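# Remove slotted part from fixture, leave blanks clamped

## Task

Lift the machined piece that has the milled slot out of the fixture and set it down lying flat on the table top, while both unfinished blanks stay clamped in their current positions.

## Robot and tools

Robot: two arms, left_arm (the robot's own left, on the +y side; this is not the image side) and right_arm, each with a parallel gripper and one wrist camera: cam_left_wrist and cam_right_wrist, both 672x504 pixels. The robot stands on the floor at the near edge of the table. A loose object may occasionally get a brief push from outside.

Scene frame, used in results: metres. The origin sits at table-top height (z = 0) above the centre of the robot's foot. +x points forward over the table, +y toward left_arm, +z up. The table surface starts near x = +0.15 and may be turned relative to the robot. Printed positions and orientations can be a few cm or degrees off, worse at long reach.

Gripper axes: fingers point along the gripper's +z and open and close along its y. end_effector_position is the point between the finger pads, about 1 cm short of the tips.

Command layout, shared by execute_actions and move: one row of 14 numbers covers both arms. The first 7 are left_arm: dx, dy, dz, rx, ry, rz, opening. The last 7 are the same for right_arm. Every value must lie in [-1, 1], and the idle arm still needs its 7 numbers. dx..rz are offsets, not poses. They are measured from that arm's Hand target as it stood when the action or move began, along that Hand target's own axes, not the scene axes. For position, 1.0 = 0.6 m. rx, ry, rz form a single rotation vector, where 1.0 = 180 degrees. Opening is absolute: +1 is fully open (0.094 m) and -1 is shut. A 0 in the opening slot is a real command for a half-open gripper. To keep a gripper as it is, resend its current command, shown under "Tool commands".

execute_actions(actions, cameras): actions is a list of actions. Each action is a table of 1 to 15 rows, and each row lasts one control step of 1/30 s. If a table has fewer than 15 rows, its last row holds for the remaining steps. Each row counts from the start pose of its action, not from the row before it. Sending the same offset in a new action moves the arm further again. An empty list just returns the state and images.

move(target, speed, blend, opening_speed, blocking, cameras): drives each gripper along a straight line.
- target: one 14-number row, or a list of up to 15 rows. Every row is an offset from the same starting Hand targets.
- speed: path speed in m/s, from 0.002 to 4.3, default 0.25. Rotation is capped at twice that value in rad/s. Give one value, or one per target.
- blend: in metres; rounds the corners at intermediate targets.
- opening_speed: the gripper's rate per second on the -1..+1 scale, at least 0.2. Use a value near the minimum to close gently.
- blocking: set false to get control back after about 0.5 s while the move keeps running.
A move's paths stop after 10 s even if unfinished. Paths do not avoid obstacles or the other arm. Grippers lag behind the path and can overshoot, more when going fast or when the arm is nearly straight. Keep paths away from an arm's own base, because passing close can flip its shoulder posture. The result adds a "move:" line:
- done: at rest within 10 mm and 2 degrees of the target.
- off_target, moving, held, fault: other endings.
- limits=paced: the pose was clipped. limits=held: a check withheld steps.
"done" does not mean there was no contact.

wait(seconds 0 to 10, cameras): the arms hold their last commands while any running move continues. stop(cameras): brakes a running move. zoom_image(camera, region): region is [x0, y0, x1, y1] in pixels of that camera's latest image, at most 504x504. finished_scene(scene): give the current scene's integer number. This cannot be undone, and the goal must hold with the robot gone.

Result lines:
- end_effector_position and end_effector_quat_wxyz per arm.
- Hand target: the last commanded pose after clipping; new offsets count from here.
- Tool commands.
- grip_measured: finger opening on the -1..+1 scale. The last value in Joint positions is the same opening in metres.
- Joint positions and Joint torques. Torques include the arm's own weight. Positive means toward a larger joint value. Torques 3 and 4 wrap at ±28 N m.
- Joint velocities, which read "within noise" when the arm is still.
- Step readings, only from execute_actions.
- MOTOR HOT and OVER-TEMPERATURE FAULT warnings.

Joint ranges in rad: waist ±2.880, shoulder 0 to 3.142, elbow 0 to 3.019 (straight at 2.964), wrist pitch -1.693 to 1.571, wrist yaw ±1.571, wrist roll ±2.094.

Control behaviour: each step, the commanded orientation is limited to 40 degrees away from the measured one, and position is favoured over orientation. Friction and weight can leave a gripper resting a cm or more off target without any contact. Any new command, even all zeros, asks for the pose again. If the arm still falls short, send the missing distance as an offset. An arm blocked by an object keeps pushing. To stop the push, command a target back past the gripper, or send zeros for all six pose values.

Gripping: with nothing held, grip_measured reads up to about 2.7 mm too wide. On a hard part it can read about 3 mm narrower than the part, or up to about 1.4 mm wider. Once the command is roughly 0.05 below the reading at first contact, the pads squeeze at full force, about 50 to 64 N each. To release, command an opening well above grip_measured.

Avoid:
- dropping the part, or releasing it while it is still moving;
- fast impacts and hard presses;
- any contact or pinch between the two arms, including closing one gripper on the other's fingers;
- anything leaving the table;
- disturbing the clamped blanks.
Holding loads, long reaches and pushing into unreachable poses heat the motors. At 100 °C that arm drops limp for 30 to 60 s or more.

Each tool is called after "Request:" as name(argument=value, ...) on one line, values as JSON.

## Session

Request:
execute_actions(actions=[])

Scene clock: 0.00 s.
left_arm: end_effector_position=(+0.4799, +0.1434, +0.1709) grip_measured=+1.000 end_effector_quat_wxyz=(+0.162, +0.871, +0.421, -0.198) | right_arm: end_effector_position=(+0.4125, -0.1745, +0.3518) grip_measured=+1.000 end_effector_quat_wxyz=(-0.067, +0.309, +0.948, +0.044)
Joint positions: left_arm=[1.116 1.68 1.205 -0.944 0.399 1.967 0.094] | right_arm=[2.218 1.273 1.231 -1.355 -0.004 1.11 0.094]
Joint velocities: within noise
Joint torques (N m): no reading
Heat: left arm: hottest elbow 29 °C; right arm: hottest shoulder 34 °C.
Hand target: left_arm +0.4858, +0.1422, +0.1717; +0.164, +0.871, +0.420, -0.195 | right_arm +0.4184, -0.1725, +0.3546; -0.064, +0.310, +0.947, +0.047
Tool commands: left_gripper/opening=+1.0 right_gripper/opening=+1.0

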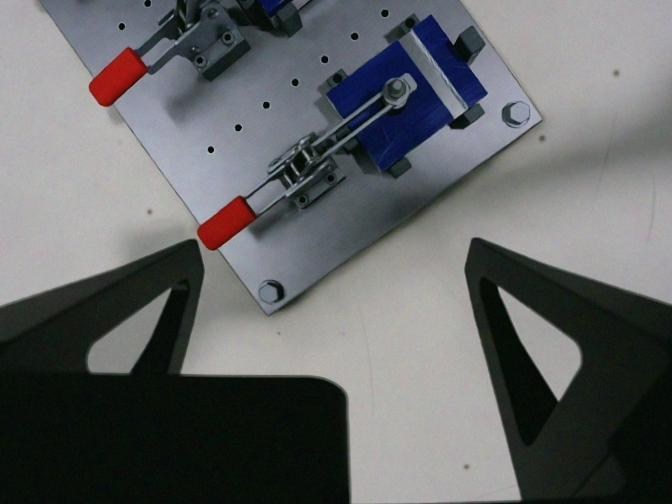

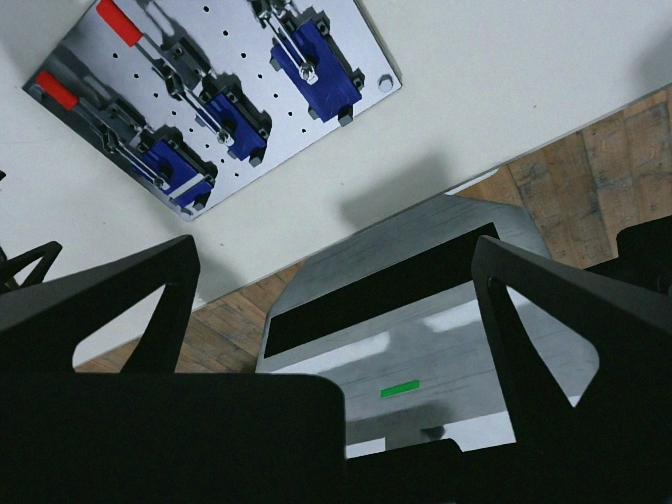

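Request:
move(target=[-0.128,-0.031,-0.18,-0.368,0.0144,-0.598,1,-0.139,-0.08,0.10,-0.3325,-0.2087,-0.6259,1], speed=0.6)

Scene clock: 25.10 s.
left_arm: end_effector_position=(+0.4362, +0.1603, +0.2858) grip_measured=+1.000 end_effector_quat_wxyz=(+0.317, +0.007, +0.948, +0.008) | right_arm: end_effector_position=(+0.4395, -0.2476, +0.2842) grip_measured=+1.000 end_effector_quat_wxyz=(-0.384, +0.572, -0.616, -0.381)
Joint positions: left_arm=[0.738 1.145 0.75 -0.421 -0.548 -0.428 0.094] | right_arm=[1.62 1.394 0.933 -0.996 -1.127 -1.694 0.094]
Joint velocities: within noise
Joint torques (N m): left_arm=[-3.31 -9.76 12 1.21 -0.37 -0.13] | right_arm=[-1.79 -11.05 8.27 -0.9 -0.46 -0.15]
Heat: left arm: hottest elbow 30 °C; right arm: hottest shoulder 35 °C.
Hand target: left_arm +0.4488, +0.1503, +0.3001; +0.326, +0.000, +0.945, +0.000 | right_arm +0.4512, -0.2518, +0.2805; -0.384, +0.574, -0.616, -0.379
Off the commanded pose: left_arm 0.021 m, 2 deg | right_arm 0.013 m, 0 deg.
move: off_target (left_arm, right_arm)

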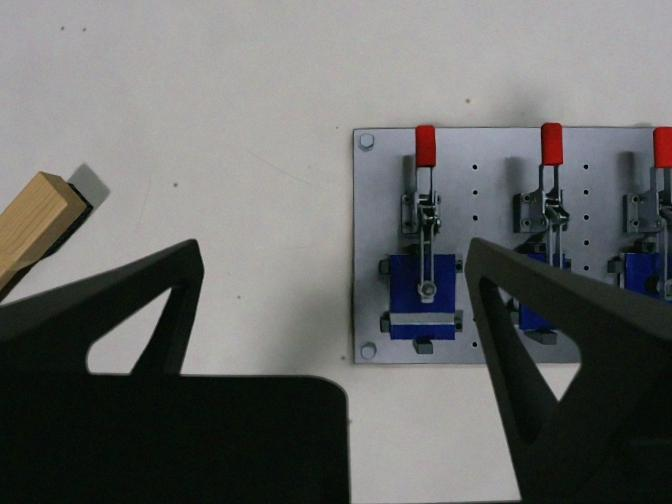

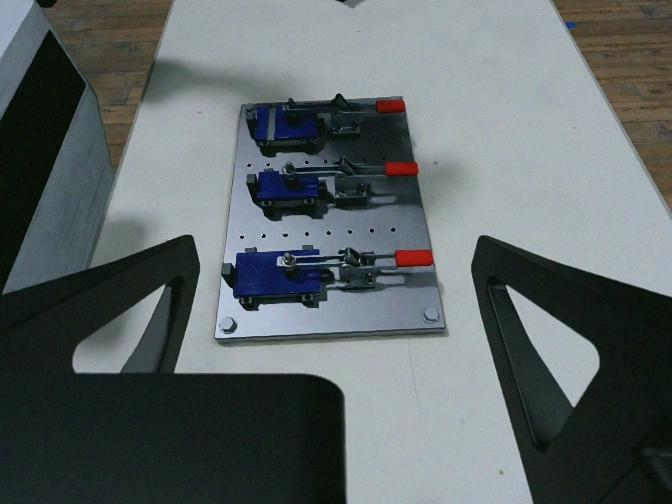

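Request:
move(target=[0.044,-0.125,0.336,0,0.211,0,0.3,0,0,0,0,0,0,1], speed=0.25)

Scene clock: 28.70 s.
left_arm: end_effector_position=(+0.5427, +0.0776, +0.1322) grip_measured=+0.301 end_effector_quat_wxyz=(+0.005, +0.009, +1.000, -0.001) | right_arm: end_effector_position=(+0.4396, -0.2476, +0.2842) grip_measured=+1.000 end_effector_quat_wxyz=(-0.384, +0.572, -0.616, -0.381)
Joint positions: left_arm=[0.89 1.886 1.452 -0.927 -0.162 -0.49 0.061] | right_arm=[1.62 1.394 0.933 -0.996 -1.127 -1.695 0.094]
Joint velocities: within noise
Joint torques (N m): left_arm=[-3.72 -18.96 10.24 0.23 0.03 -0.14] | right_arm=[-1.79 -11.05 8.21 -0.88 -0.46 -0.15]
Heat: left arm: hottest elbow 30 °C; right arm: hottest shoulder 35 °C.
Hand target: left_arm +0.5523, +0.0755, +0.1250; +0.000, +0.000, +1.000, +0.000 | right_arm +0.4511, -0.2518, +0.2804; -0.384, +0.574, -0.616, -0.379
Off the commanded pose: left_arm 0.012 m, 1 deg | right_arm 0.013 m, 0 deg.
move: off_target (left_arm, right_arm)

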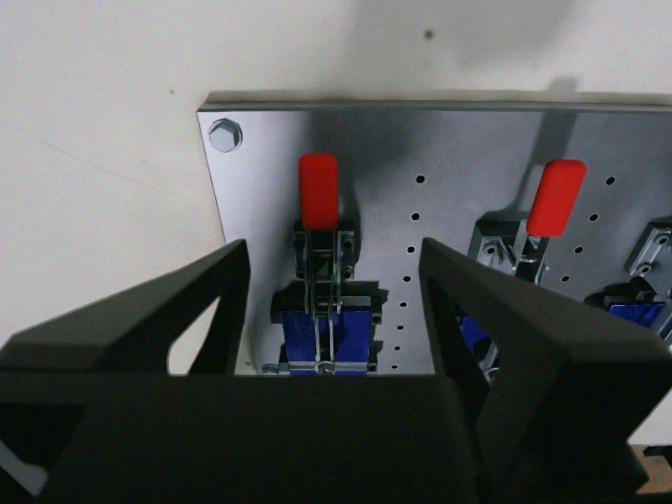

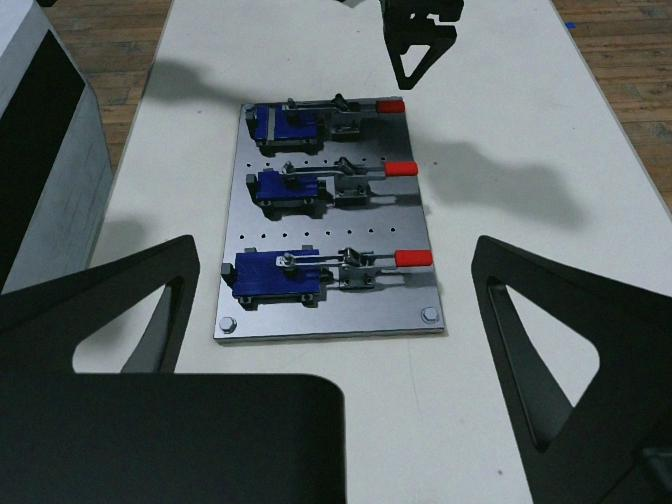

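Request:
move(target=[-0.005,0.017,0.063,0,0,0,0.1,0,0,0,0,0,0,1], speed=0.12, cameras=["cam_left_wrist"])

Scene clock: 31.67 s.
left_arm: end_effector_position=(+0.5499, +0.0870, +0.1016) grip_measured=+0.101 end_effector_quat_wxyz=(+0.002, -0.004, +1.000, +0.000) | right_arm: end_effector_position=(+0.4396, -0.2476, +0.2842) grip_measured=+1.000 end_effector_quat_wxyz=(-0.384, +0.573, -0.616, -0.381)
Joint positions: left_arm=[0.918 1.937 1.452 -0.876 -0.156 -0.487 0.052] | right_arm=[1.62 1.394 0.933 -0.996 -1.127 -1.695 0.094]
Joint velocities: within noise
Joint torques (N m): left_arm=[-3.72 -19.19 8.27 1.33 0.03 0.1] | right_arm=[-1.79 -10.99 8.21 -0.87 -0.46 -0.15]
Heat: left arm: hottest elbow 30 °C; right arm: hottest shoulder 35 °C.
Hand target: left_arm +0.5552, +0.0856, +0.0872; +0.000, +0.000, +1.000, +0.000 | right_arm +0.4511, -0.2518, +0.2804; -0.384, +0.574, -0.616, -0.379
Off the commanded pose: left_arm 0.015 m, 0 deg | right_arm 0.013 m, 0 deg.
move: off_target (left_arm, right_arm)
Images, in order (width x height): cam_left_wrist 672x504.

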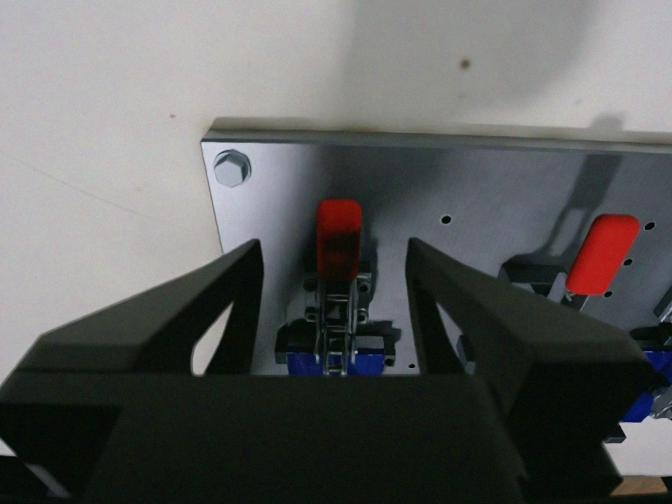

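Request:
move(target=[0.003,-0.003,0.046,0,0,0,-0.2,0,0,0,0,0,0,1], speed=0.12, cameras=["cam_left_wrist"])

Scene clock: 33.53 s.
left_arm: end_effector_position=(+0.5503, +0.0822, +0.0762) grip_measured=-0.199 end_effector_quat_wxyz=(+0.005, -0.003, +1.000, -0.002) | right_arm: end_effector_position=(+0.4396, -0.2476, +0.2842) grip_measured=+1.000 end_effector_quat_wxyz=(-0.384, +0.573, -0.616, -0.381)
Joint positions: left_arm=[0.918 1.984 1.452 -0.825 -0.156 -0.484 0.038] | right_arm=[1.62 1.394 0.933 -0.996 -1.127 -1.695 0.094]
Joint velocities: within noise
Joint torques (N m): left_arm=[-3.49 -19.43 7.61 1.32 0.02 0.1] | right_arm=[-1.79 -10.99 8.21 -0.88 -0.46 -0.15]
Heat: left arm: hottest elbow 30 °C; right arm: hottest shoulder 35 °C.
Hand target: left_arm +0.5534, +0.0838, +0.0595; +0.000, +0.000, +1.000, +0.000 | right_arm +0.4511, -0.2518, +0.2804; -0.384, +0.574, -0.616, -0.379
Off the commanded pose: left_arm 0.017 m, 1 deg | right_arm 0.013 m, 0 deg.
move: off_target (left_arm, right_arm)
Images, in order (width x height): cam_left_wrist 672x504.

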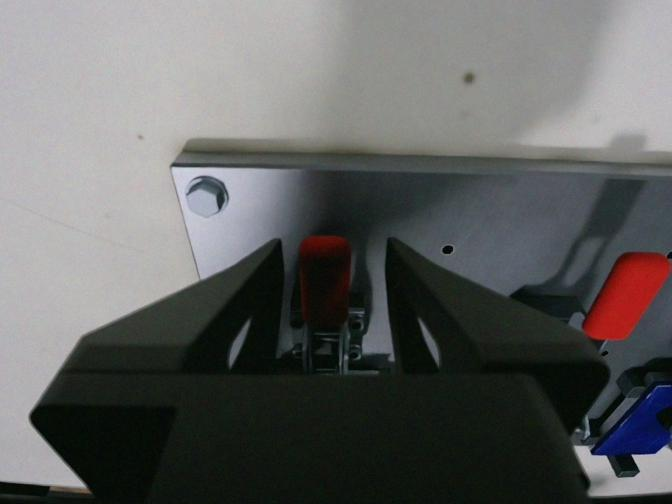

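Request:
move(target=[0.012,0.0075,0.018,0,0,0,-0.3,0,0,0,0,0,0,1], speed=0.1, cameras=["cam_left_wrist"])

Scene clock: 48.17 s.
left_arm: end_effector_position=(+0.5532, +0.0826, +0.0726) grip_measured=-0.299 end_effector_quat_wxyz=(+0.014, -0.004, +1.000, -0.007) | right_arm: end_effector_position=(+0.4396, -0.2476, +0.2842) grip_measured=+1.000 end_effector_quat_wxyz=(-0.384, +0.573, -0.616, -0.381)
Joint positions: left_arm=[0.922 1.984 1.44 -0.79 -0.155 -0.481 0.033] | right_arm=[1.62 1.394 0.933 -0.996 -1.127 -1.695 0.094]
Joint velocities: within noise
Joint torques (N m): left_arm=[-3.49 -19.08 5.86 1.37 0.04 0.09] | right_arm=[-1.73 -10.99 8.23 -0.88 -0.47 -0.15]
Heat: left arm: hottest shoulder 30 °C; right arm: hottest shoulder 35 °C.
Hand target: left_arm +0.5463, +0.0885, +0.0487; +0.000, +0.000, +1.000, +0.000 | right_arm +0.4511, -0.2518, +0.2804; -0.384, +0.574, -0.616, -0.379
Off the commanded pose: left_arm 0.026 m, 2 deg | right_arm 0.013 m, 0 deg.
move: off_target (left_arm, right_arm)
Images, in order (width x height): cam_left_wrist 672x504.

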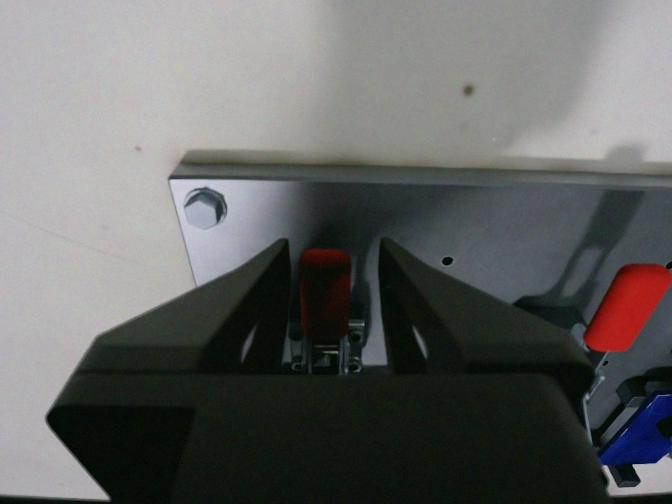

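Request:
move(target=[[0.007,0.005,-0.077,0,0,0,-0.3,0,0,0,0,0,0,1],[0.005,0.004,-0.002,0,0,0,-0.3,0,0,0,0,0,0,1]], speed=0.12, cameras=["cam_left_wrist"])

Scene clock: 50.50 s.
left_arm: end_effector_position=(+0.5503, +0.0848, +0.0754) grip_measured=-0.299 end_effector_quat_wxyz=(+0.015, -0.004, +1.000, -0.007) | right_arm: end_effector_position=(+0.4396, -0.2476, +0.2842) grip_measured=+1.000 end_effector_quat_wxyz=(-0.384, +0.573, -0.616, -0.381)
Joint positions: left_arm=[0.922 1.971 1.425 -0.785 -0.155 -0.479 0.033] | right_arm=[1.62 1.394 0.933 -0.996 -1.127 -1.695 0.094]
Joint velocities: within noise
Joint torques (N m): left_arm=[-3.25 -18.67 5.91 1.4 0.03 0.11] | right_arm=[-1.79 -10.99 8.2 -0.87 -0.46 -0.15]
Heat: left arm: hottest shoulder 30 °C; right arm: hottest shoulder 35 °C.
Hand target: left_arm +0.5431, +0.0907, +0.0499; +0.000, +0.000, +1.000, +0.000 | right_arm +0.4511, -0.2518, +0.2804; -0.384, +0.574, -0.616, -0.379
Off the commanded pose: left_arm 0.027 m, 2 deg | right_arm 0.013 m, 0 deg.
move: off_target (left_arm, right_arm)
Images, in order (width x height): cam_left_wrist 672x504.

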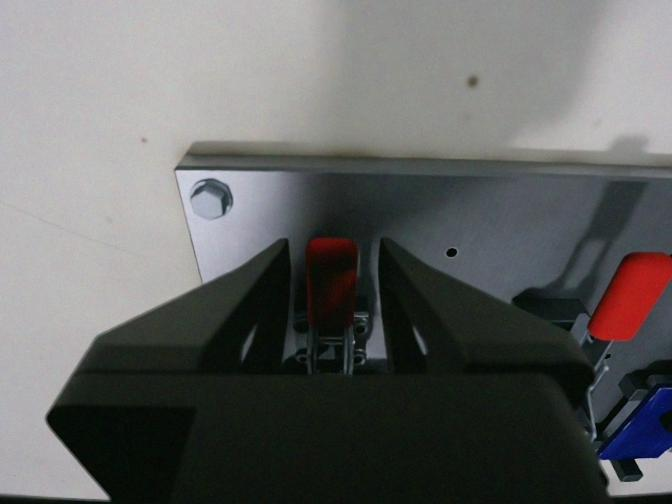

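Request:
move(target=[0.018,0.004,0.022,0,0,0,-0.3,0,0,0,0,0,0,1], speed=0.12, cameras=["cam_left_wrist"])

Scene clock: 52.03 s.
left_arm: end_effector_position=(+0.5399, +0.0876, +0.0600) grip_measured=-0.299 end_effector_quat_wxyz=(+0.014, -0.004, +1.000, -0.007) | right_arm: end_effector_position=(+0.4396, -0.2476, +0.2842) grip_measured=+1.000 end_effector_quat_wxyz=(-0.384, +0.573, -0.616, -0.381)
Joint positions: left_arm=[0.923 1.981 1.388 -0.741 -0.154 -0.479 0.033] | right_arm=[1.62 1.394 0.933 -0.996 -1.127 -1.695 0.094]
Joint velocities: within noise
Joint torques (N m): left_arm=[-3.43 -18.67 5.61 1.4 0.01 0.09] | right_arm=[-1.73 -11.05 8.21 -0.87 -0.47 -0.15]
Heat: left arm: hottest shoulder 30 °C; right arm: hottest shoulder 35 °C.
Hand target: left_arm +0.5326, +0.0931, +0.0368; +0.000, +0.000, +1.000, +0.000 | right_arm +0.4511, -0.2518, +0.2804; -0.384, +0.574, -0.616, -0.379
Off the commanded pose: left_arm 0.025 m, 2 deg | right_arm 0.013 m, 0 deg.
move: off_target (left_arm, right_arm)
Images, in order (width x height): cam_left_wrist 672x504.

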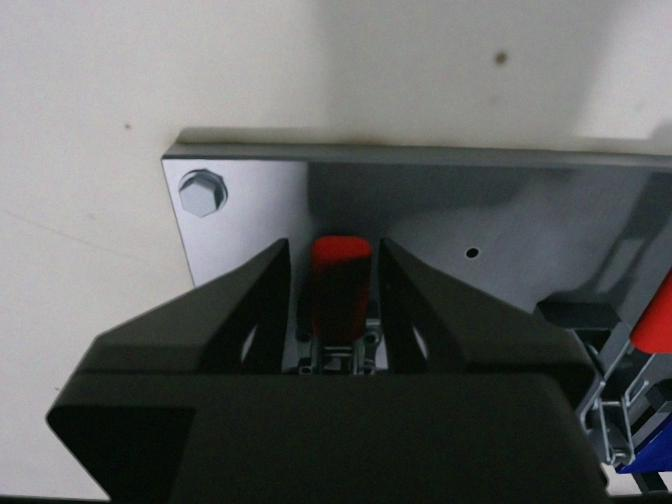

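Request:
move(target=[0,-0.003,0,0,0,0,-0.8,0,0,0,0,0,0,1], speed=0.1, opening_speed=0.5, cameras=["cam_left_wrist"])

Scene clock: 54.30 s.
left_arm: end_effector_position=(+0.5400, +0.0862, +0.0599) grip_measured=-0.610 end_effector_quat_wxyz=(+0.014, -0.002, +1.000, -0.010) | right_arm: end_effector_position=(+0.4396, -0.2476, +0.2842) grip_measured=+1.000 end_effector_quat_wxyz=(-0.384, +0.573, -0.616, -0.381)
Joint positions: left_arm=[0.922 1.981 1.388 -0.737 -0.148 -0.475 0.018] | right_arm=[1.62 1.394 0.933 -0.996 -1.127 -1.695 0.094]
Joint velocities: within noise
Joint torques (N m): left_arm=[-3.72 -18.49 5.87 1.21 -0.24 0.02] | right_arm=[-1.79 -11.05 8.21 -0.87 -0.47 -0.15]
Heat: left arm: hottest shoulder 30 °C; right arm: hottest shoulder 36 °C.
Hand target: left_arm +0.5326, +0.0914, +0.0368; +0.000, +0.000, +1.000, +0.000 | right_arm +0.4511, -0.2518, +0.2804; -0.384, +0.574, -0.616, -0.379
Off the commanded pose: left_arm 0.025 m, 2 deg | right_arm 0.013 m, 0 deg.
move: off_target (left_arm, right_arm)
Images, in order (width x height): cam_left_wrist 672x504.

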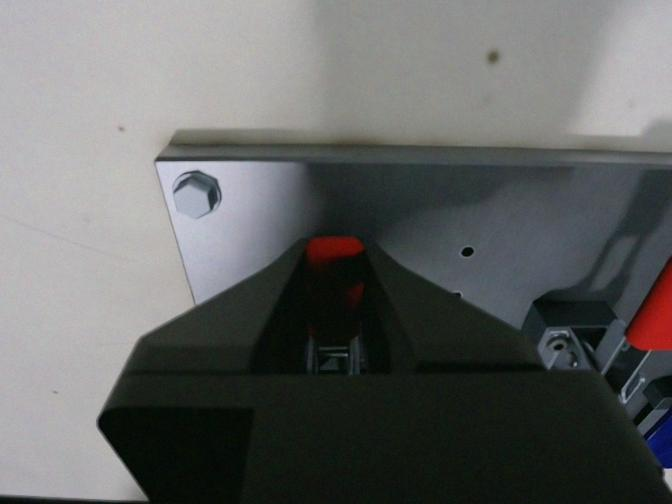

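Request:
move(target=[[-0.011,0,-0.069,0,-0.044,0,-0.8,0,0,0,0,0,0,1],[0.003,0,-0.105,0,-0.072,0,-0.8,0,0,0,0,0,0,1],[0.031,0,-0.129,0,-0.122,0,-0.8,0,0,0,0,0,0,1],[0.059,0,-0.140,0,-0.150,0,-0.8,0,0,0,0,0,0,1]], speed=0.1)

Request:
zoom_image(camera="cam_right_wrist", region=[200, 0, 460, 180])

Scene clock: 60.03 s.
left_arm: end_effector_position=(+0.5037, +0.0875, +0.0977) grip_measured=-0.612 end_effector_quat_wxyz=(+0.226, -0.005, +0.974, +0.000) | right_arm: end_effector_position=(+0.4396, -0.2476, +0.2842) grip_measured=+1.000 end_effector_quat_wxyz=(-0.384, +0.573, -0.616, -0.381)
Joint positions: left_arm=[0.81 1.773 0.994 -0.195 -0.411 -0.478 0.018] | right_arm=[1.62 1.394 0.933 -0.996 -1.127 -1.695 0.094]
Joint velocities: within noise
Joint torques (N m): left_arm=[-4.78 -22.59 3.18 0.7 -0.69 0.04] | right_arm=[-1.79 -11.05 8.21 -0.87 -0.46 -0.15]
Heat: left arm: hottest shoulder 30 °C; right arm: hottest shoulder 36 °C.
Hand target: left_arm +0.4971, +0.0913, +0.1208; +0.234, +0.000, +0.972, +0.000 | right_arm +0.4511, -0.2518, +0.2804; -0.384, +0.574, -0.616, -0.379
Off the commanded pose: left_arm 0.024 m, 1 deg | right_arm 0.013 m, 0 deg.
move: off_target (left_arm, right_arm)

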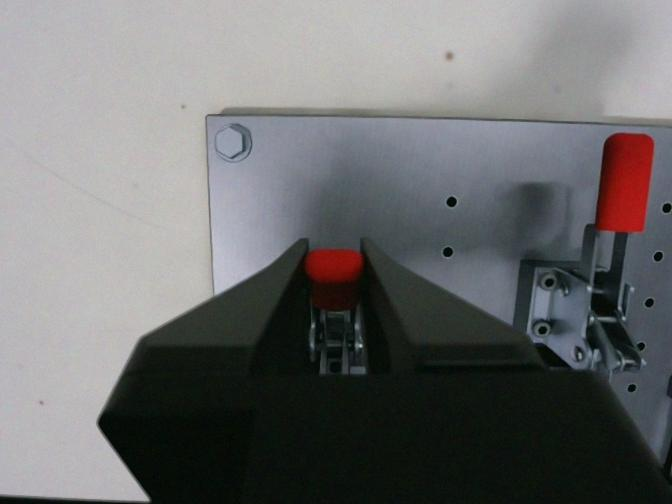

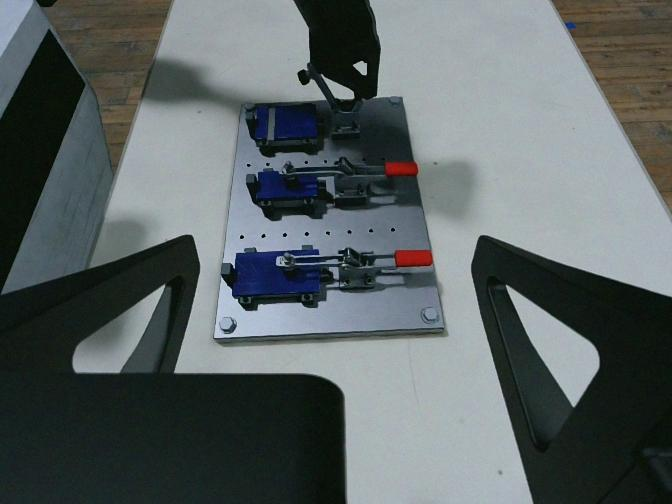

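Scaled by 1.938.

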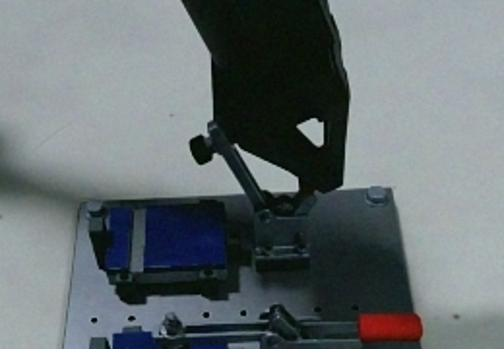

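Request:
move(target=[[0.0155,0,-0.0195,0,0.039,0,-0.8,0,0,0,0,0,0,1],[0.038,0,-0.031,0,0.083,0,-0.8,0,0,0,0,0,0,1]], speed=0.1)

Request:
zoom_image(camera="cam_right_wrist", region=[200, 0, 460, 180])

Scene clock: 63.80 s.
left_arm: end_effector_position=(+0.4839, +0.0873, +0.1003) grip_measured=-0.621 end_effector_quat_wxyz=(+0.125, -0.007, +0.992, -0.009) | right_arm: end_effector_position=(+0.4396, -0.2476, +0.2842) grip_measured=+1.000 end_effector_quat_wxyz=(-0.384, +0.573, -0.616, -0.381)
Joint positions: left_arm=[0.824 1.765 1.067 -0.454 -0.292 -0.537 0.018] | right_arm=[1.62 1.394 0.933 -0.996 -1.127 -1.695 0.094]
Joint velocities: within noise
Joint torques (N m): left_arm=[-5.07 -22.95 5.24 -3 -0.16 -0.13] | right_arm=[-1.79 -11.05 8.21 -0.87 -0.47 -0.15]
Heat: left arm: hottest shoulder 30 °C; right arm: hottest shoulder 36 °C.
Hand target: left_arm +0.4683, +0.0913, +0.1270; +0.105, +0.000, +0.994, +0.000 | right_arm +0.4511, -0.2518, +0.2804; -0.384, +0.574, -0.616, -0.379
Off the commanded pose: left_arm 0.031 m, 3 deg | right_arm 0.013 m, 0 deg.
move: off_target (left_arm, right_arm)

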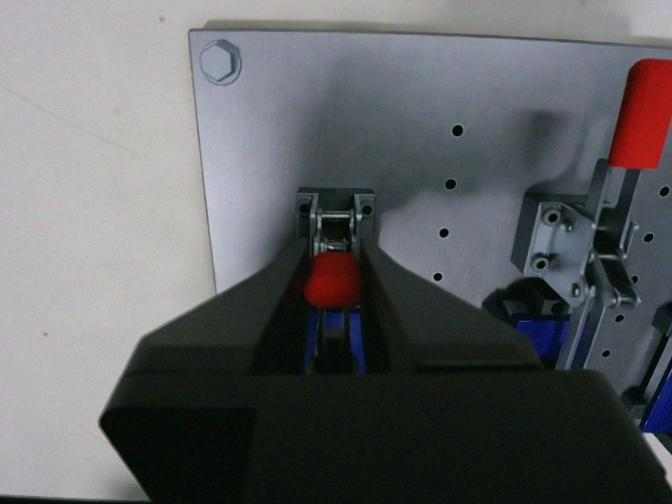

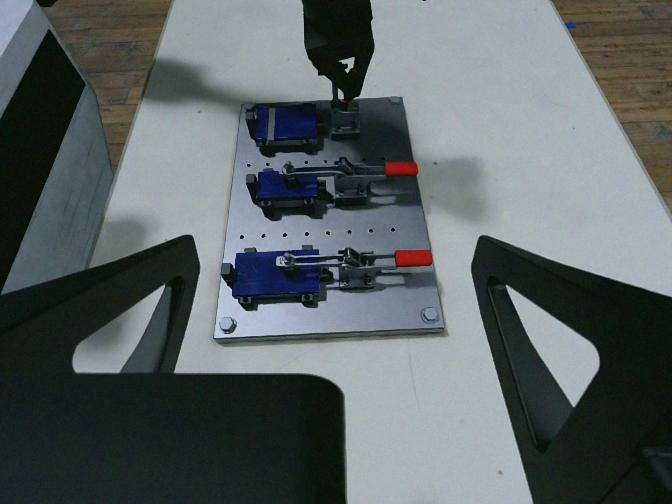

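Scaled by 1.938.

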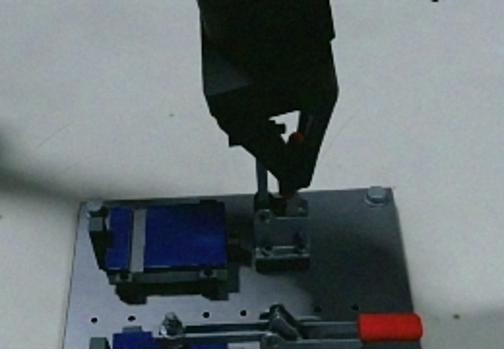

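Request:
move(target=[[0,0,0,0,0,0,-0.1,0,0,0,0,0,0,1],[-0.043,0,-0.161,0,-0.017,0,-0.1,0,0,0,0,0,0,1],[0.087,-0.007,-0.177,0,-0.189,0,1,0,0,0,0,0,0,1],[0.123,-0.007,-0.006,0,-0.189,0,1,0,0,0,0,0,0,1]], speed=[0.1,0.15,0.3,0.2], opening_speed=0.8)

Request:
zoom_image(camera="cam_right_wrist", region=[200, 0, 460, 180])

Scene clock: 73.63 s.
left_arm: end_effector_position=(+0.3934, +0.0854, +0.1229) grip_measured=+0.999 end_effector_quat_wxyz=(+0.393, -0.003, +0.920, -0.005) | right_arm: end_effector_position=(+0.4396, -0.2476, +0.2842) grip_measured=+1.000 end_effector_quat_wxyz=(-0.384, +0.573, -0.616, -0.381)
Joint positions: left_arm=[0.572 1.694 0.59 0.393 -0.726 -0.487 0.094] | right_arm=[1.62 1.394 0.933 -0.996 -1.127 -1.695 0.094]
Joint velocities: within noise
Joint torques (N m): left_arm=[-2.96 -11.28 4.07 2.66 -0.2 0.1] | right_arm=[-1.73 -11.05 8.21 -0.87 -0.46 -0.15]
Heat: left arm: hottest shoulder 30 °C; right arm: hottest shoulder 36 °C.
Hand target: left_arm +0.3952, +0.0870, +0.1149; +0.392, +0.000, +0.920, +0.000 | right_arm +0.4511, -0.2518, +0.2804; -0.384, +0.574, -0.616, -0.379
Off the commanded pose: left_arm 0.008 m, 1 deg | right_arm 0.013 m, 0 deg.
move: off_target (right_arm)

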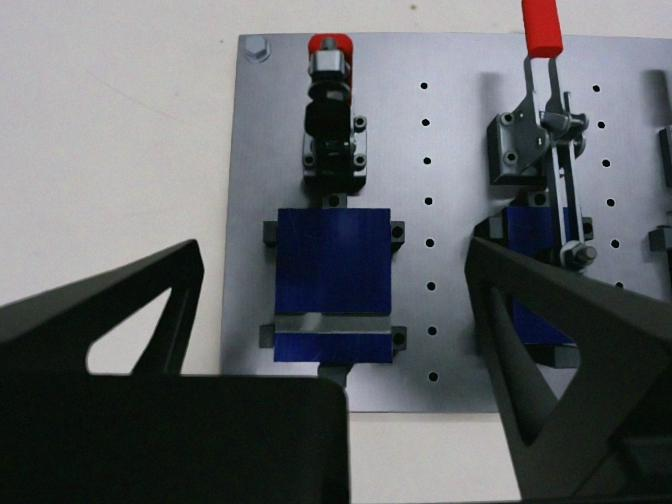

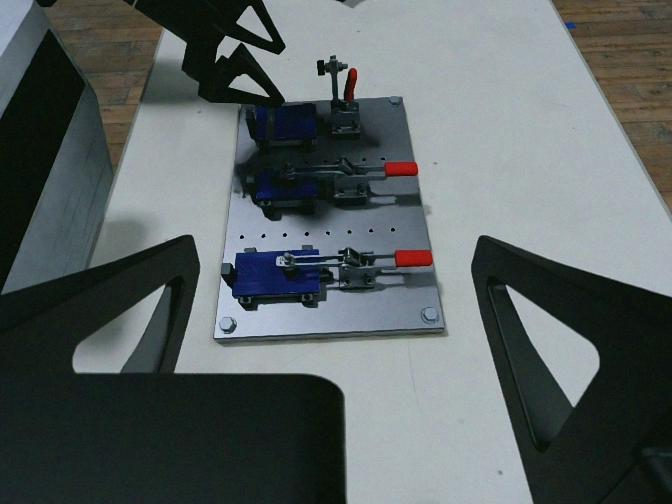

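Scaled by 1.938.

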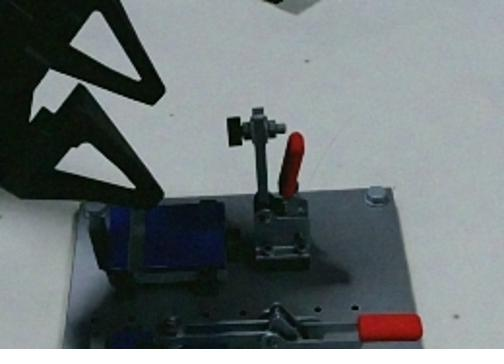

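Request:
move(target=[0.068,0.0025,0.081,0,0.022,0,1,0,0,0,0,0,0,1], speed=0.12)

Scene clock: 78.60 s.
left_arm: end_effector_position=(+0.3966, +0.0903, +0.0591) grip_measured=+0.999 end_effector_quat_wxyz=(+0.358, -0.002, +0.934, -0.001) | right_arm: end_effector_position=(+0.4396, -0.2476, +0.2842) grip_measured=+1.000 end_effector_quat_wxyz=(-0.384, +0.573, -0.616, -0.381)
Joint positions: left_arm=[0.634 1.874 0.634 0.475 -0.649 -0.484 0.094] | right_arm=[1.62 1.394 0.933 -0.996 -1.127 -1.695 0.094]
Joint velocities: within noise
Joint torques (N m): left_arm=[-3.25 -12.22 3.82 2.62 -0.16 0.1] | right_arm=[-1.73 -11.11 8.21 -0.87 -0.46 -0.15]
Heat: left arm: hottest shoulder 30 °C; right arm: hottest shoulder 36 °C.
Hand target: left_arm +0.4021, +0.0885, +0.0519; +0.360, +0.000, +0.933, +0.000 | right_arm +0.4511, -0.2518, +0.2804; -0.384, +0.574, -0.616, -0.379
Off the commanded pose: left_arm 0.009 m, 0 deg | right_arm 0.013 m, 0 deg.
move: off_target (right_arm)

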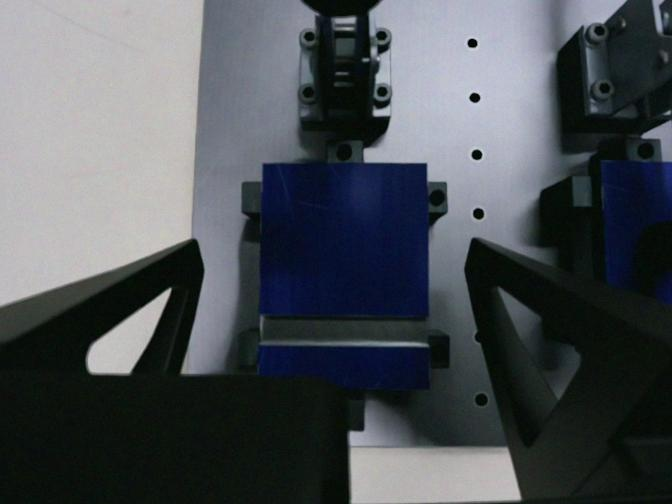

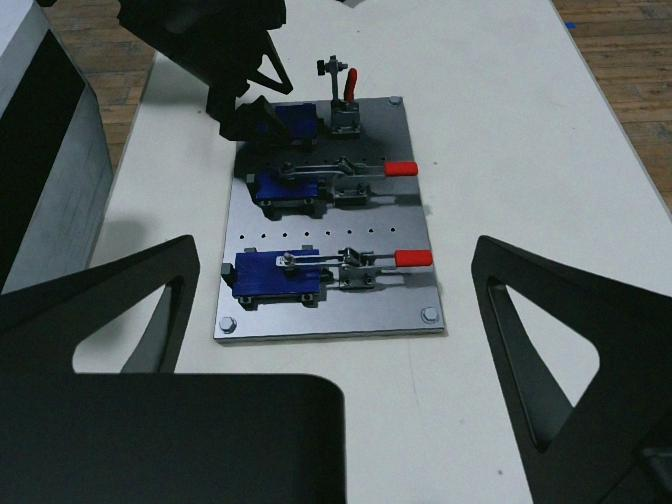

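Request:
move(target=[0.0144,-0.0055,0.0333,0,0,0,1,0,0,0,0,0,0,1], speed=0.1, cameras=["cam_left_wrist"])

Scene clock: 81.20 s.
left_arm: end_effector_position=(+0.4047, +0.0857, +0.0397) grip_measured=+0.999 end_effector_quat_wxyz=(+0.359, -0.002, +0.933, -0.002) | right_arm: end_effector_position=(+0.4396, -0.2476, +0.2842) grip_measured=+1.000 end_effector_quat_wxyz=(-0.384, +0.573, -0.616, -0.381)
Joint positions: left_arm=[0.65 1.946 0.669 0.521 -0.637 -0.47 0.094] | right_arm=[1.62 1.394 0.933 -0.996 -1.127 -1.695 0.094]
Joint velocities: within noise
Joint torques (N m): left_arm=[-3.25 -12.75 3.38 2.63 -0.17 0.11] | right_arm=[-1.67 -11.05 8.23 -0.87 -0.46 -0.15]
Heat: left arm: hottest shoulder 30 °C; right arm: hottest shoulder 36 °C.
Hand target: left_arm +0.4091, +0.0853, +0.0313; +0.360, +0.000, +0.933, +0.000 | right_arm +0.4511, -0.2518, +0.2804; -0.384, +0.574, -0.616, -0.379
Off the commanded pose: left_arm 0.009 m, 0 deg | right_arm 0.013 m, 0 deg.
move: off_target (right_arm)
Images, in order (width x height): cam_left_wrist 672x504.

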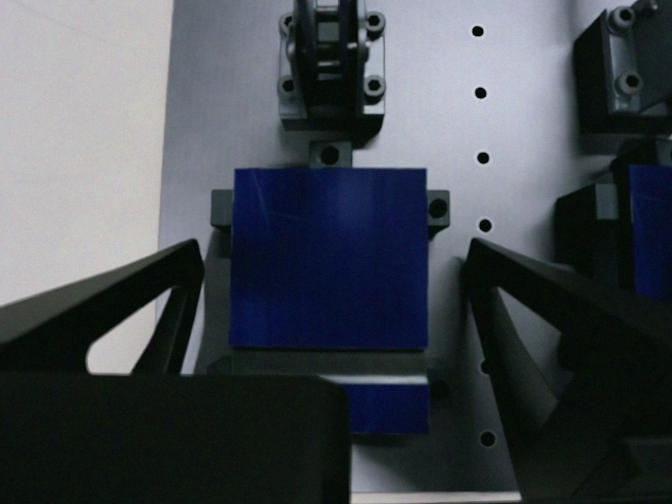

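Request:
move(target=[0,0.004,0,0,0,0,0.12,0,0,0,0,0,0,1], speed=0.1, opening_speed=0.5, cameras=["cam_left_wrist"])

Scene clock: 84.20 s.
left_arm: end_effector_position=(+0.4068, +0.0872, +0.0398) grip_measured=+0.300 end_effector_quat_wxyz=(+0.360, -0.002, +0.933, -0.002) | right_arm: end_effector_position=(+0.4396, -0.2476, +0.2842) grip_measured=+1.000 end_effector_quat_wxyz=(-0.384, +0.573, -0.616, -0.381)
Joint positions: left_arm=[0.656 1.946 0.669 0.527 -0.633 -0.464 0.061] | right_arm=[1.62 1.394 0.933 -0.996 -1.127 -1.695 0.094]
Joint velocities: within noise
Joint torques (N m): left_arm=[-3.37 -12.92 2.96 2.66 -0.17 0.09] | right_arm=[-1.73 -11.11 8.21 -0.88 -0.46 -0.15]
Heat: left arm: hottest shoulder 30 °C; right arm: hottest shoulder 36 °C.
Hand target: left_arm +0.4091, +0.0878, +0.0312; +0.360, +0.000, +0.933, +0.000 | right_arm +0.4511, -0.2518, +0.2804; -0.384, +0.574, -0.616, -0.379
Off the commanded pose: left_arm 0.009 m, 0 deg | right_arm 0.013 m, 0 deg.
move: off_target (right_arm)
Images, in order (width x height): cam_left_wrist 672x504.

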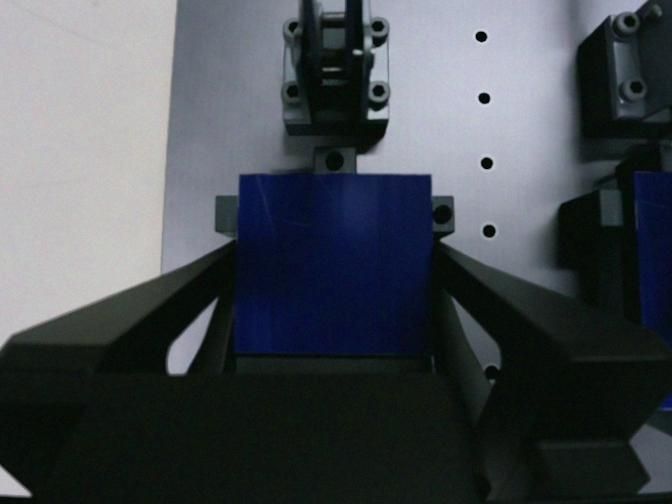

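Request:
move(target=[[0,0,0,0,0,0,0.12,0,0,0,0,0,0,1],[-0.112,0,-0.1235,0,0,0,0.12,0,0,0,0,0,0,1],[-0.112,0.32,-0.1235,0,0,0,0.12,0,0,0,0,0,0,1],[-0.0135,0.32,-0.0148,0,0,0,0.12,0,0,0,0,0,0,1]], speed=[0.1,0.15,0.25,0.15], blend=[0,0.03,0.03,0])

Request:
zoom_image(camera="cam_right_wrist", region=[150, 0, 400, 180])

Scene clock: 89.53 s.
left_arm: end_effector_position=(+0.4057, +0.2779, +0.0457) grip_measured=+0.299 end_effector_quat_wxyz=(+0.354, -0.003, +0.935, -0.002) | right_arm: end_effector_position=(+0.4396, -0.2476, +0.2842) grip_measured=+1.000 end_effector_quat_wxyz=(-0.384, +0.573, -0.616, -0.381)
Joint positions: left_arm=[1.144 1.831 0.378 0.838 -0.248 -0.131 0.061] | right_arm=[1.62 1.394 0.933 -0.996 -1.127 -1.695 0.094]
Joint velocities: within noise
Joint torques (N m): left_arm=[-1.73 -10.46 0.55 3.21 -0.01 0.11] | right_arm=[-1.73 -11.11 8.21 -0.87 -0.46 -0.15]
Heat: left arm: hottest shoulder 30 °C; right arm: hottest shoulder 36 °C.
Hand target: left_arm +0.4091, +0.2797, +0.0434; +0.360, +0.000, +0.933, +0.000 | right_arm +0.4511, -0.2518, +0.2804; -0.384, +0.574, -0.616, -0.379
Off the commanded pose: left_arm 0.004 m, 1 deg | right_arm 0.013 m, 0 deg.
move: off_target (right_arm)

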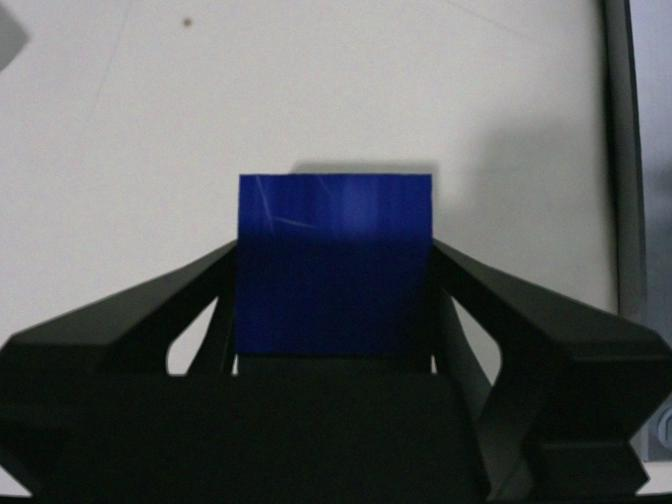

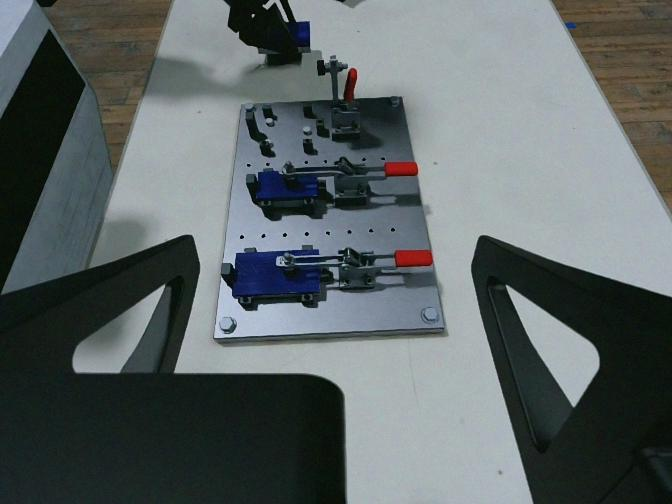

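Scaled by 2.016.

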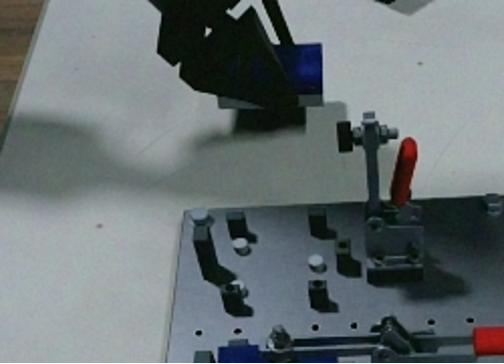

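Request:
move(target=[0.0246,0,0.0272,0,-0.005,0,0.12,0,0,0,0,0,0,1], speed=0.1)

Request:
zoom_image(camera="cam_right_wrist", region=[220, 0, 340, 100])

Scene clock: 91.50 s.
left_arm: end_effector_position=(+0.4055, +0.2779, +0.0234) grip_measured=+0.299 end_effector_quat_wxyz=(+0.360, -0.002, +0.933, -0.001) | right_arm: end_effector_position=(+0.4396, -0.2476, +0.2842) grip_measured=+1.000 end_effector_quat_wxyz=(-0.384, +0.573, -0.616, -0.381)
Joint positions: left_arm=[1.151 1.951 0.399 0.951 -0.244 -0.123 0.061] | right_arm=[1.62 1.394 0.933 -0.996 -1.127 -1.695 0.094]
Joint velocities: within noise
Joint torques (N m): left_arm=[-1.79 -11.05 -0.17 3.21 -0.02 0.11] | right_arm=[-1.73 -11.05 8.21 -0.85 -0.47 -0.15]
Heat: left arm: hottest shoulder 30 °C; right arm: hottest shoulder 36 °C.
Hand target: left_arm +0.4089, +0.2798, +0.0213; +0.367, +0.000, +0.930, +0.000 | right_arm +0.4511, -0.2518, +0.2804; -0.384, +0.574, -0.616, -0.379
Off the commanded pose: left_arm 0.004 m, 1 deg | right_arm 0.013 m, 0 deg.
move: off_target (right_arm)

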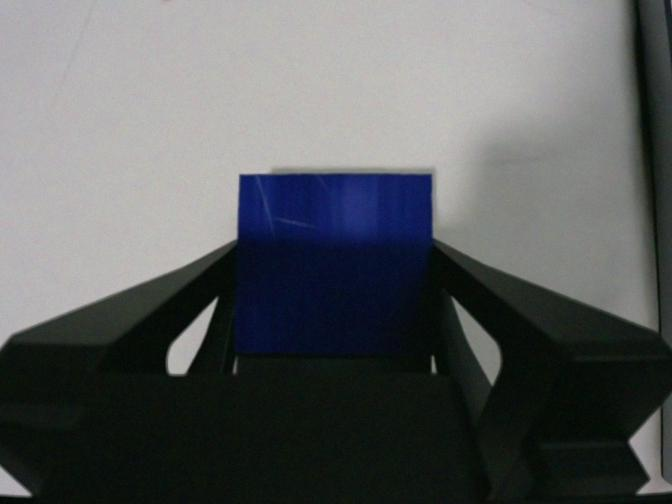

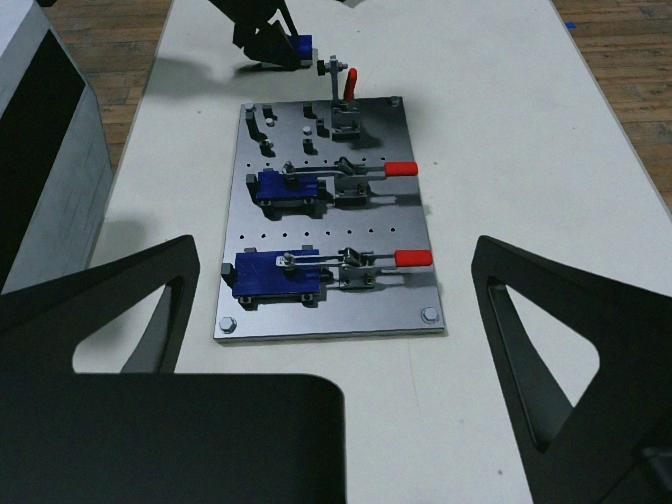

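Scaled by 4.200.

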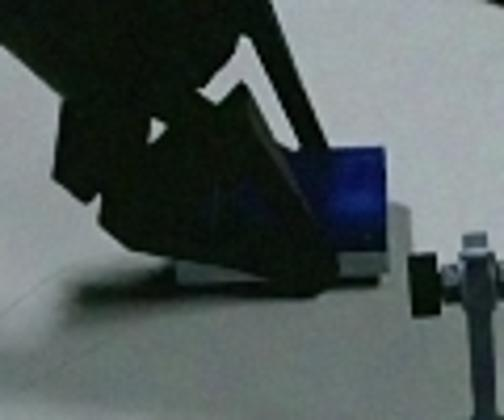

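Request:
move(target=[0.0072,0,0.0079,0,0,0,0.12,0,0,0,0,0,0,1], speed=0.05)

Request:
zoom_image(camera="cam_right_wrist", region=[220, 0, 340, 100])

Scene clock: 92.87 s.
left_arm: end_effector_position=(+0.4067, +0.2776, +0.0199) grip_measured=+0.299 end_effector_quat_wxyz=(+0.364, -0.003, +0.931, -0.003) | right_arm: end_effector_position=(+0.4396, -0.2476, +0.2842) grip_measured=+1.000 end_effector_quat_wxyz=(-0.384, +0.573, -0.616, -0.381)
Joint positions: left_arm=[1.153 1.973 0.405 0.976 -0.242 -0.122 0.061] | right_arm=[1.62 1.394 0.933 -0.996 -1.127 -1.695 0.094]
Joint velocities: within noise
Joint torques (N m): left_arm=[-1.79 -10.81 -0.06 3.04 -0.03 0.11] | right_arm=[-1.79 -10.99 8.2 -0.87 -0.47 -0.15]
Heat: left arm: hottest shoulder 30 °C; right arm: hottest shoulder 36 °C.
Hand target: left_arm +0.4090, +0.2798, +0.0149; +0.367, +0.000, +0.930, +0.000 | right_arm +0.4511, -0.2518, +0.2804; -0.384, +0.574, -0.616, -0.379
Off the commanded pose: left_arm 0.006 m, 1 deg | right_arm 0.013 m, 0 deg.
move: off_target (right_arm)

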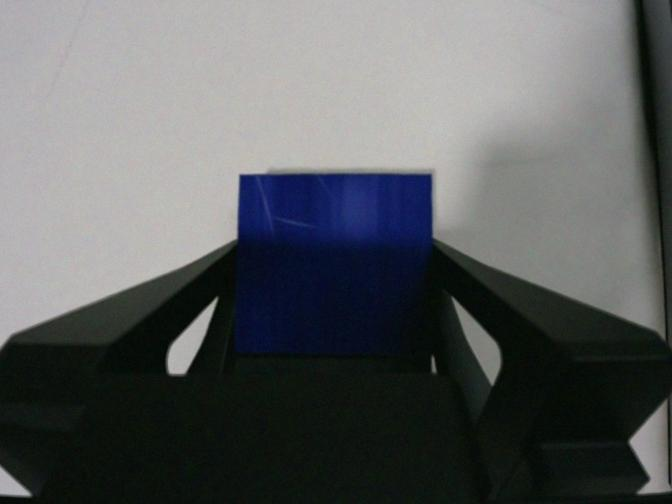

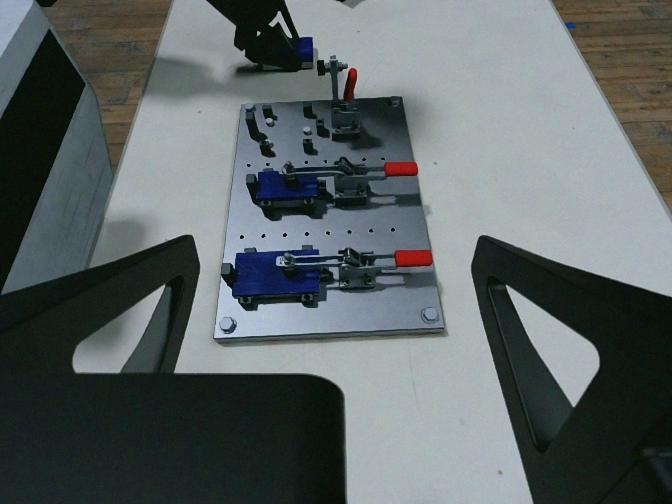

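Scaled by 4.200.

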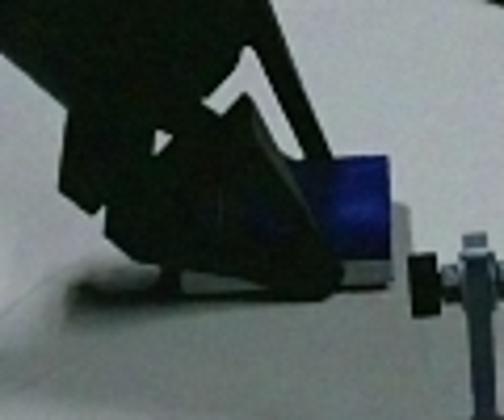

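Request:
move(target=[[0.0034,0,0.0037,0,0,0,0.4,0,0,0,0,0,0,1],[0.0034,0,0.0037,0,0,0,0.65,0,0,0,0,0,0,1],[-0.1137,0,-0.122,0,0,0,0.65,0,0,0,0,0,0,1]], speed=0.1, opening_speed=0.3)

Request:
zoom_image(camera="cam_right_wrist", region=[220, 0, 340, 100])

Scene clock: 99.10 s.
left_arm: end_effector_position=(+0.4111, +0.2816, +0.1126) grip_measured=+0.649 end_effector_quat_wxyz=(+0.368, +0.001, +0.930, +0.002) | right_arm: end_effector_position=(+0.4396, -0.2476, +0.2842) grip_measured=+1.000 end_effector_quat_wxyz=(-0.384, +0.573, -0.616, -0.381)
Joint positions: left_arm=[1.132 1.514 0.336 0.592 -0.267 -0.121 0.077] | right_arm=[1.62 1.394 0.933 -0.996 -1.127 -1.695 0.094]
Joint velocities: within noise
Joint torques (N m): left_arm=[-2.67 -11.4 2.18 1.5 -0.24 -0.1] | right_arm=[-1.73 -10.99 8.21 -0.87 -0.47 -0.15]
Heat: left arm: hottest shoulder 30 °C; right arm: hottest shoulder 36 °C.
Hand target: left_arm +0.4089, +0.2797, +0.1150; +0.367, +0.000, +0.930, +0.000 | right_arm +0.4511, -0.2518, +0.2804; -0.384, +0.574, -0.616, -0.379
Off the commanded pose: left_arm 0.004 m, 0 deg | right_arm 0.013 m, 0 deg.
move: off_target (right_arm)

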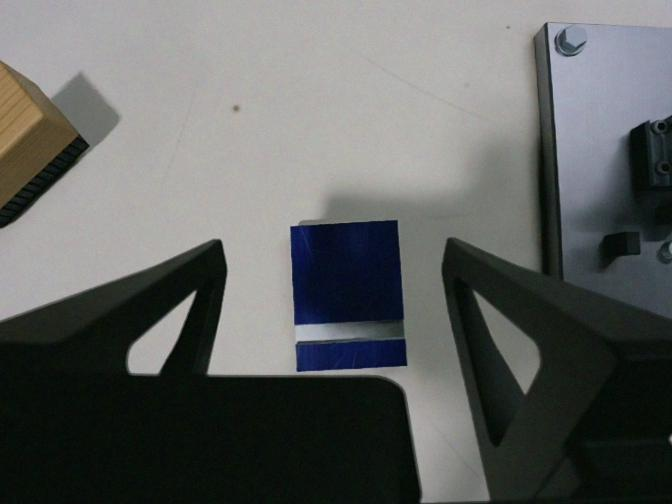

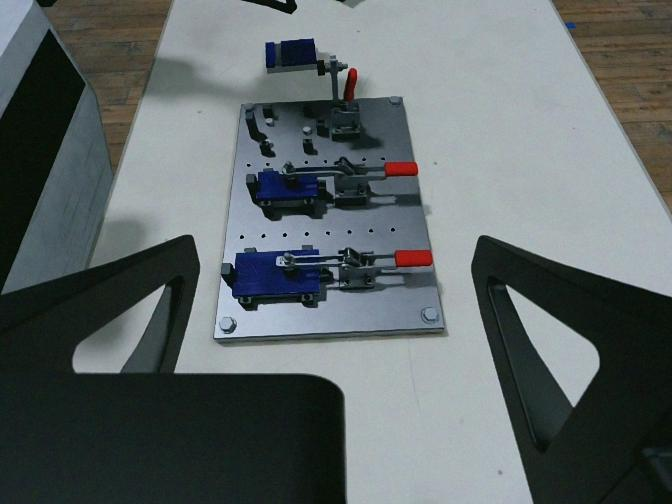

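Scaled by 4.200.

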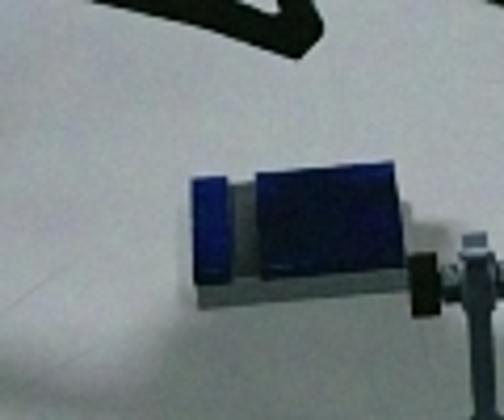

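Request:
finished_scene(scene=2)

The scene is finished: the task was done.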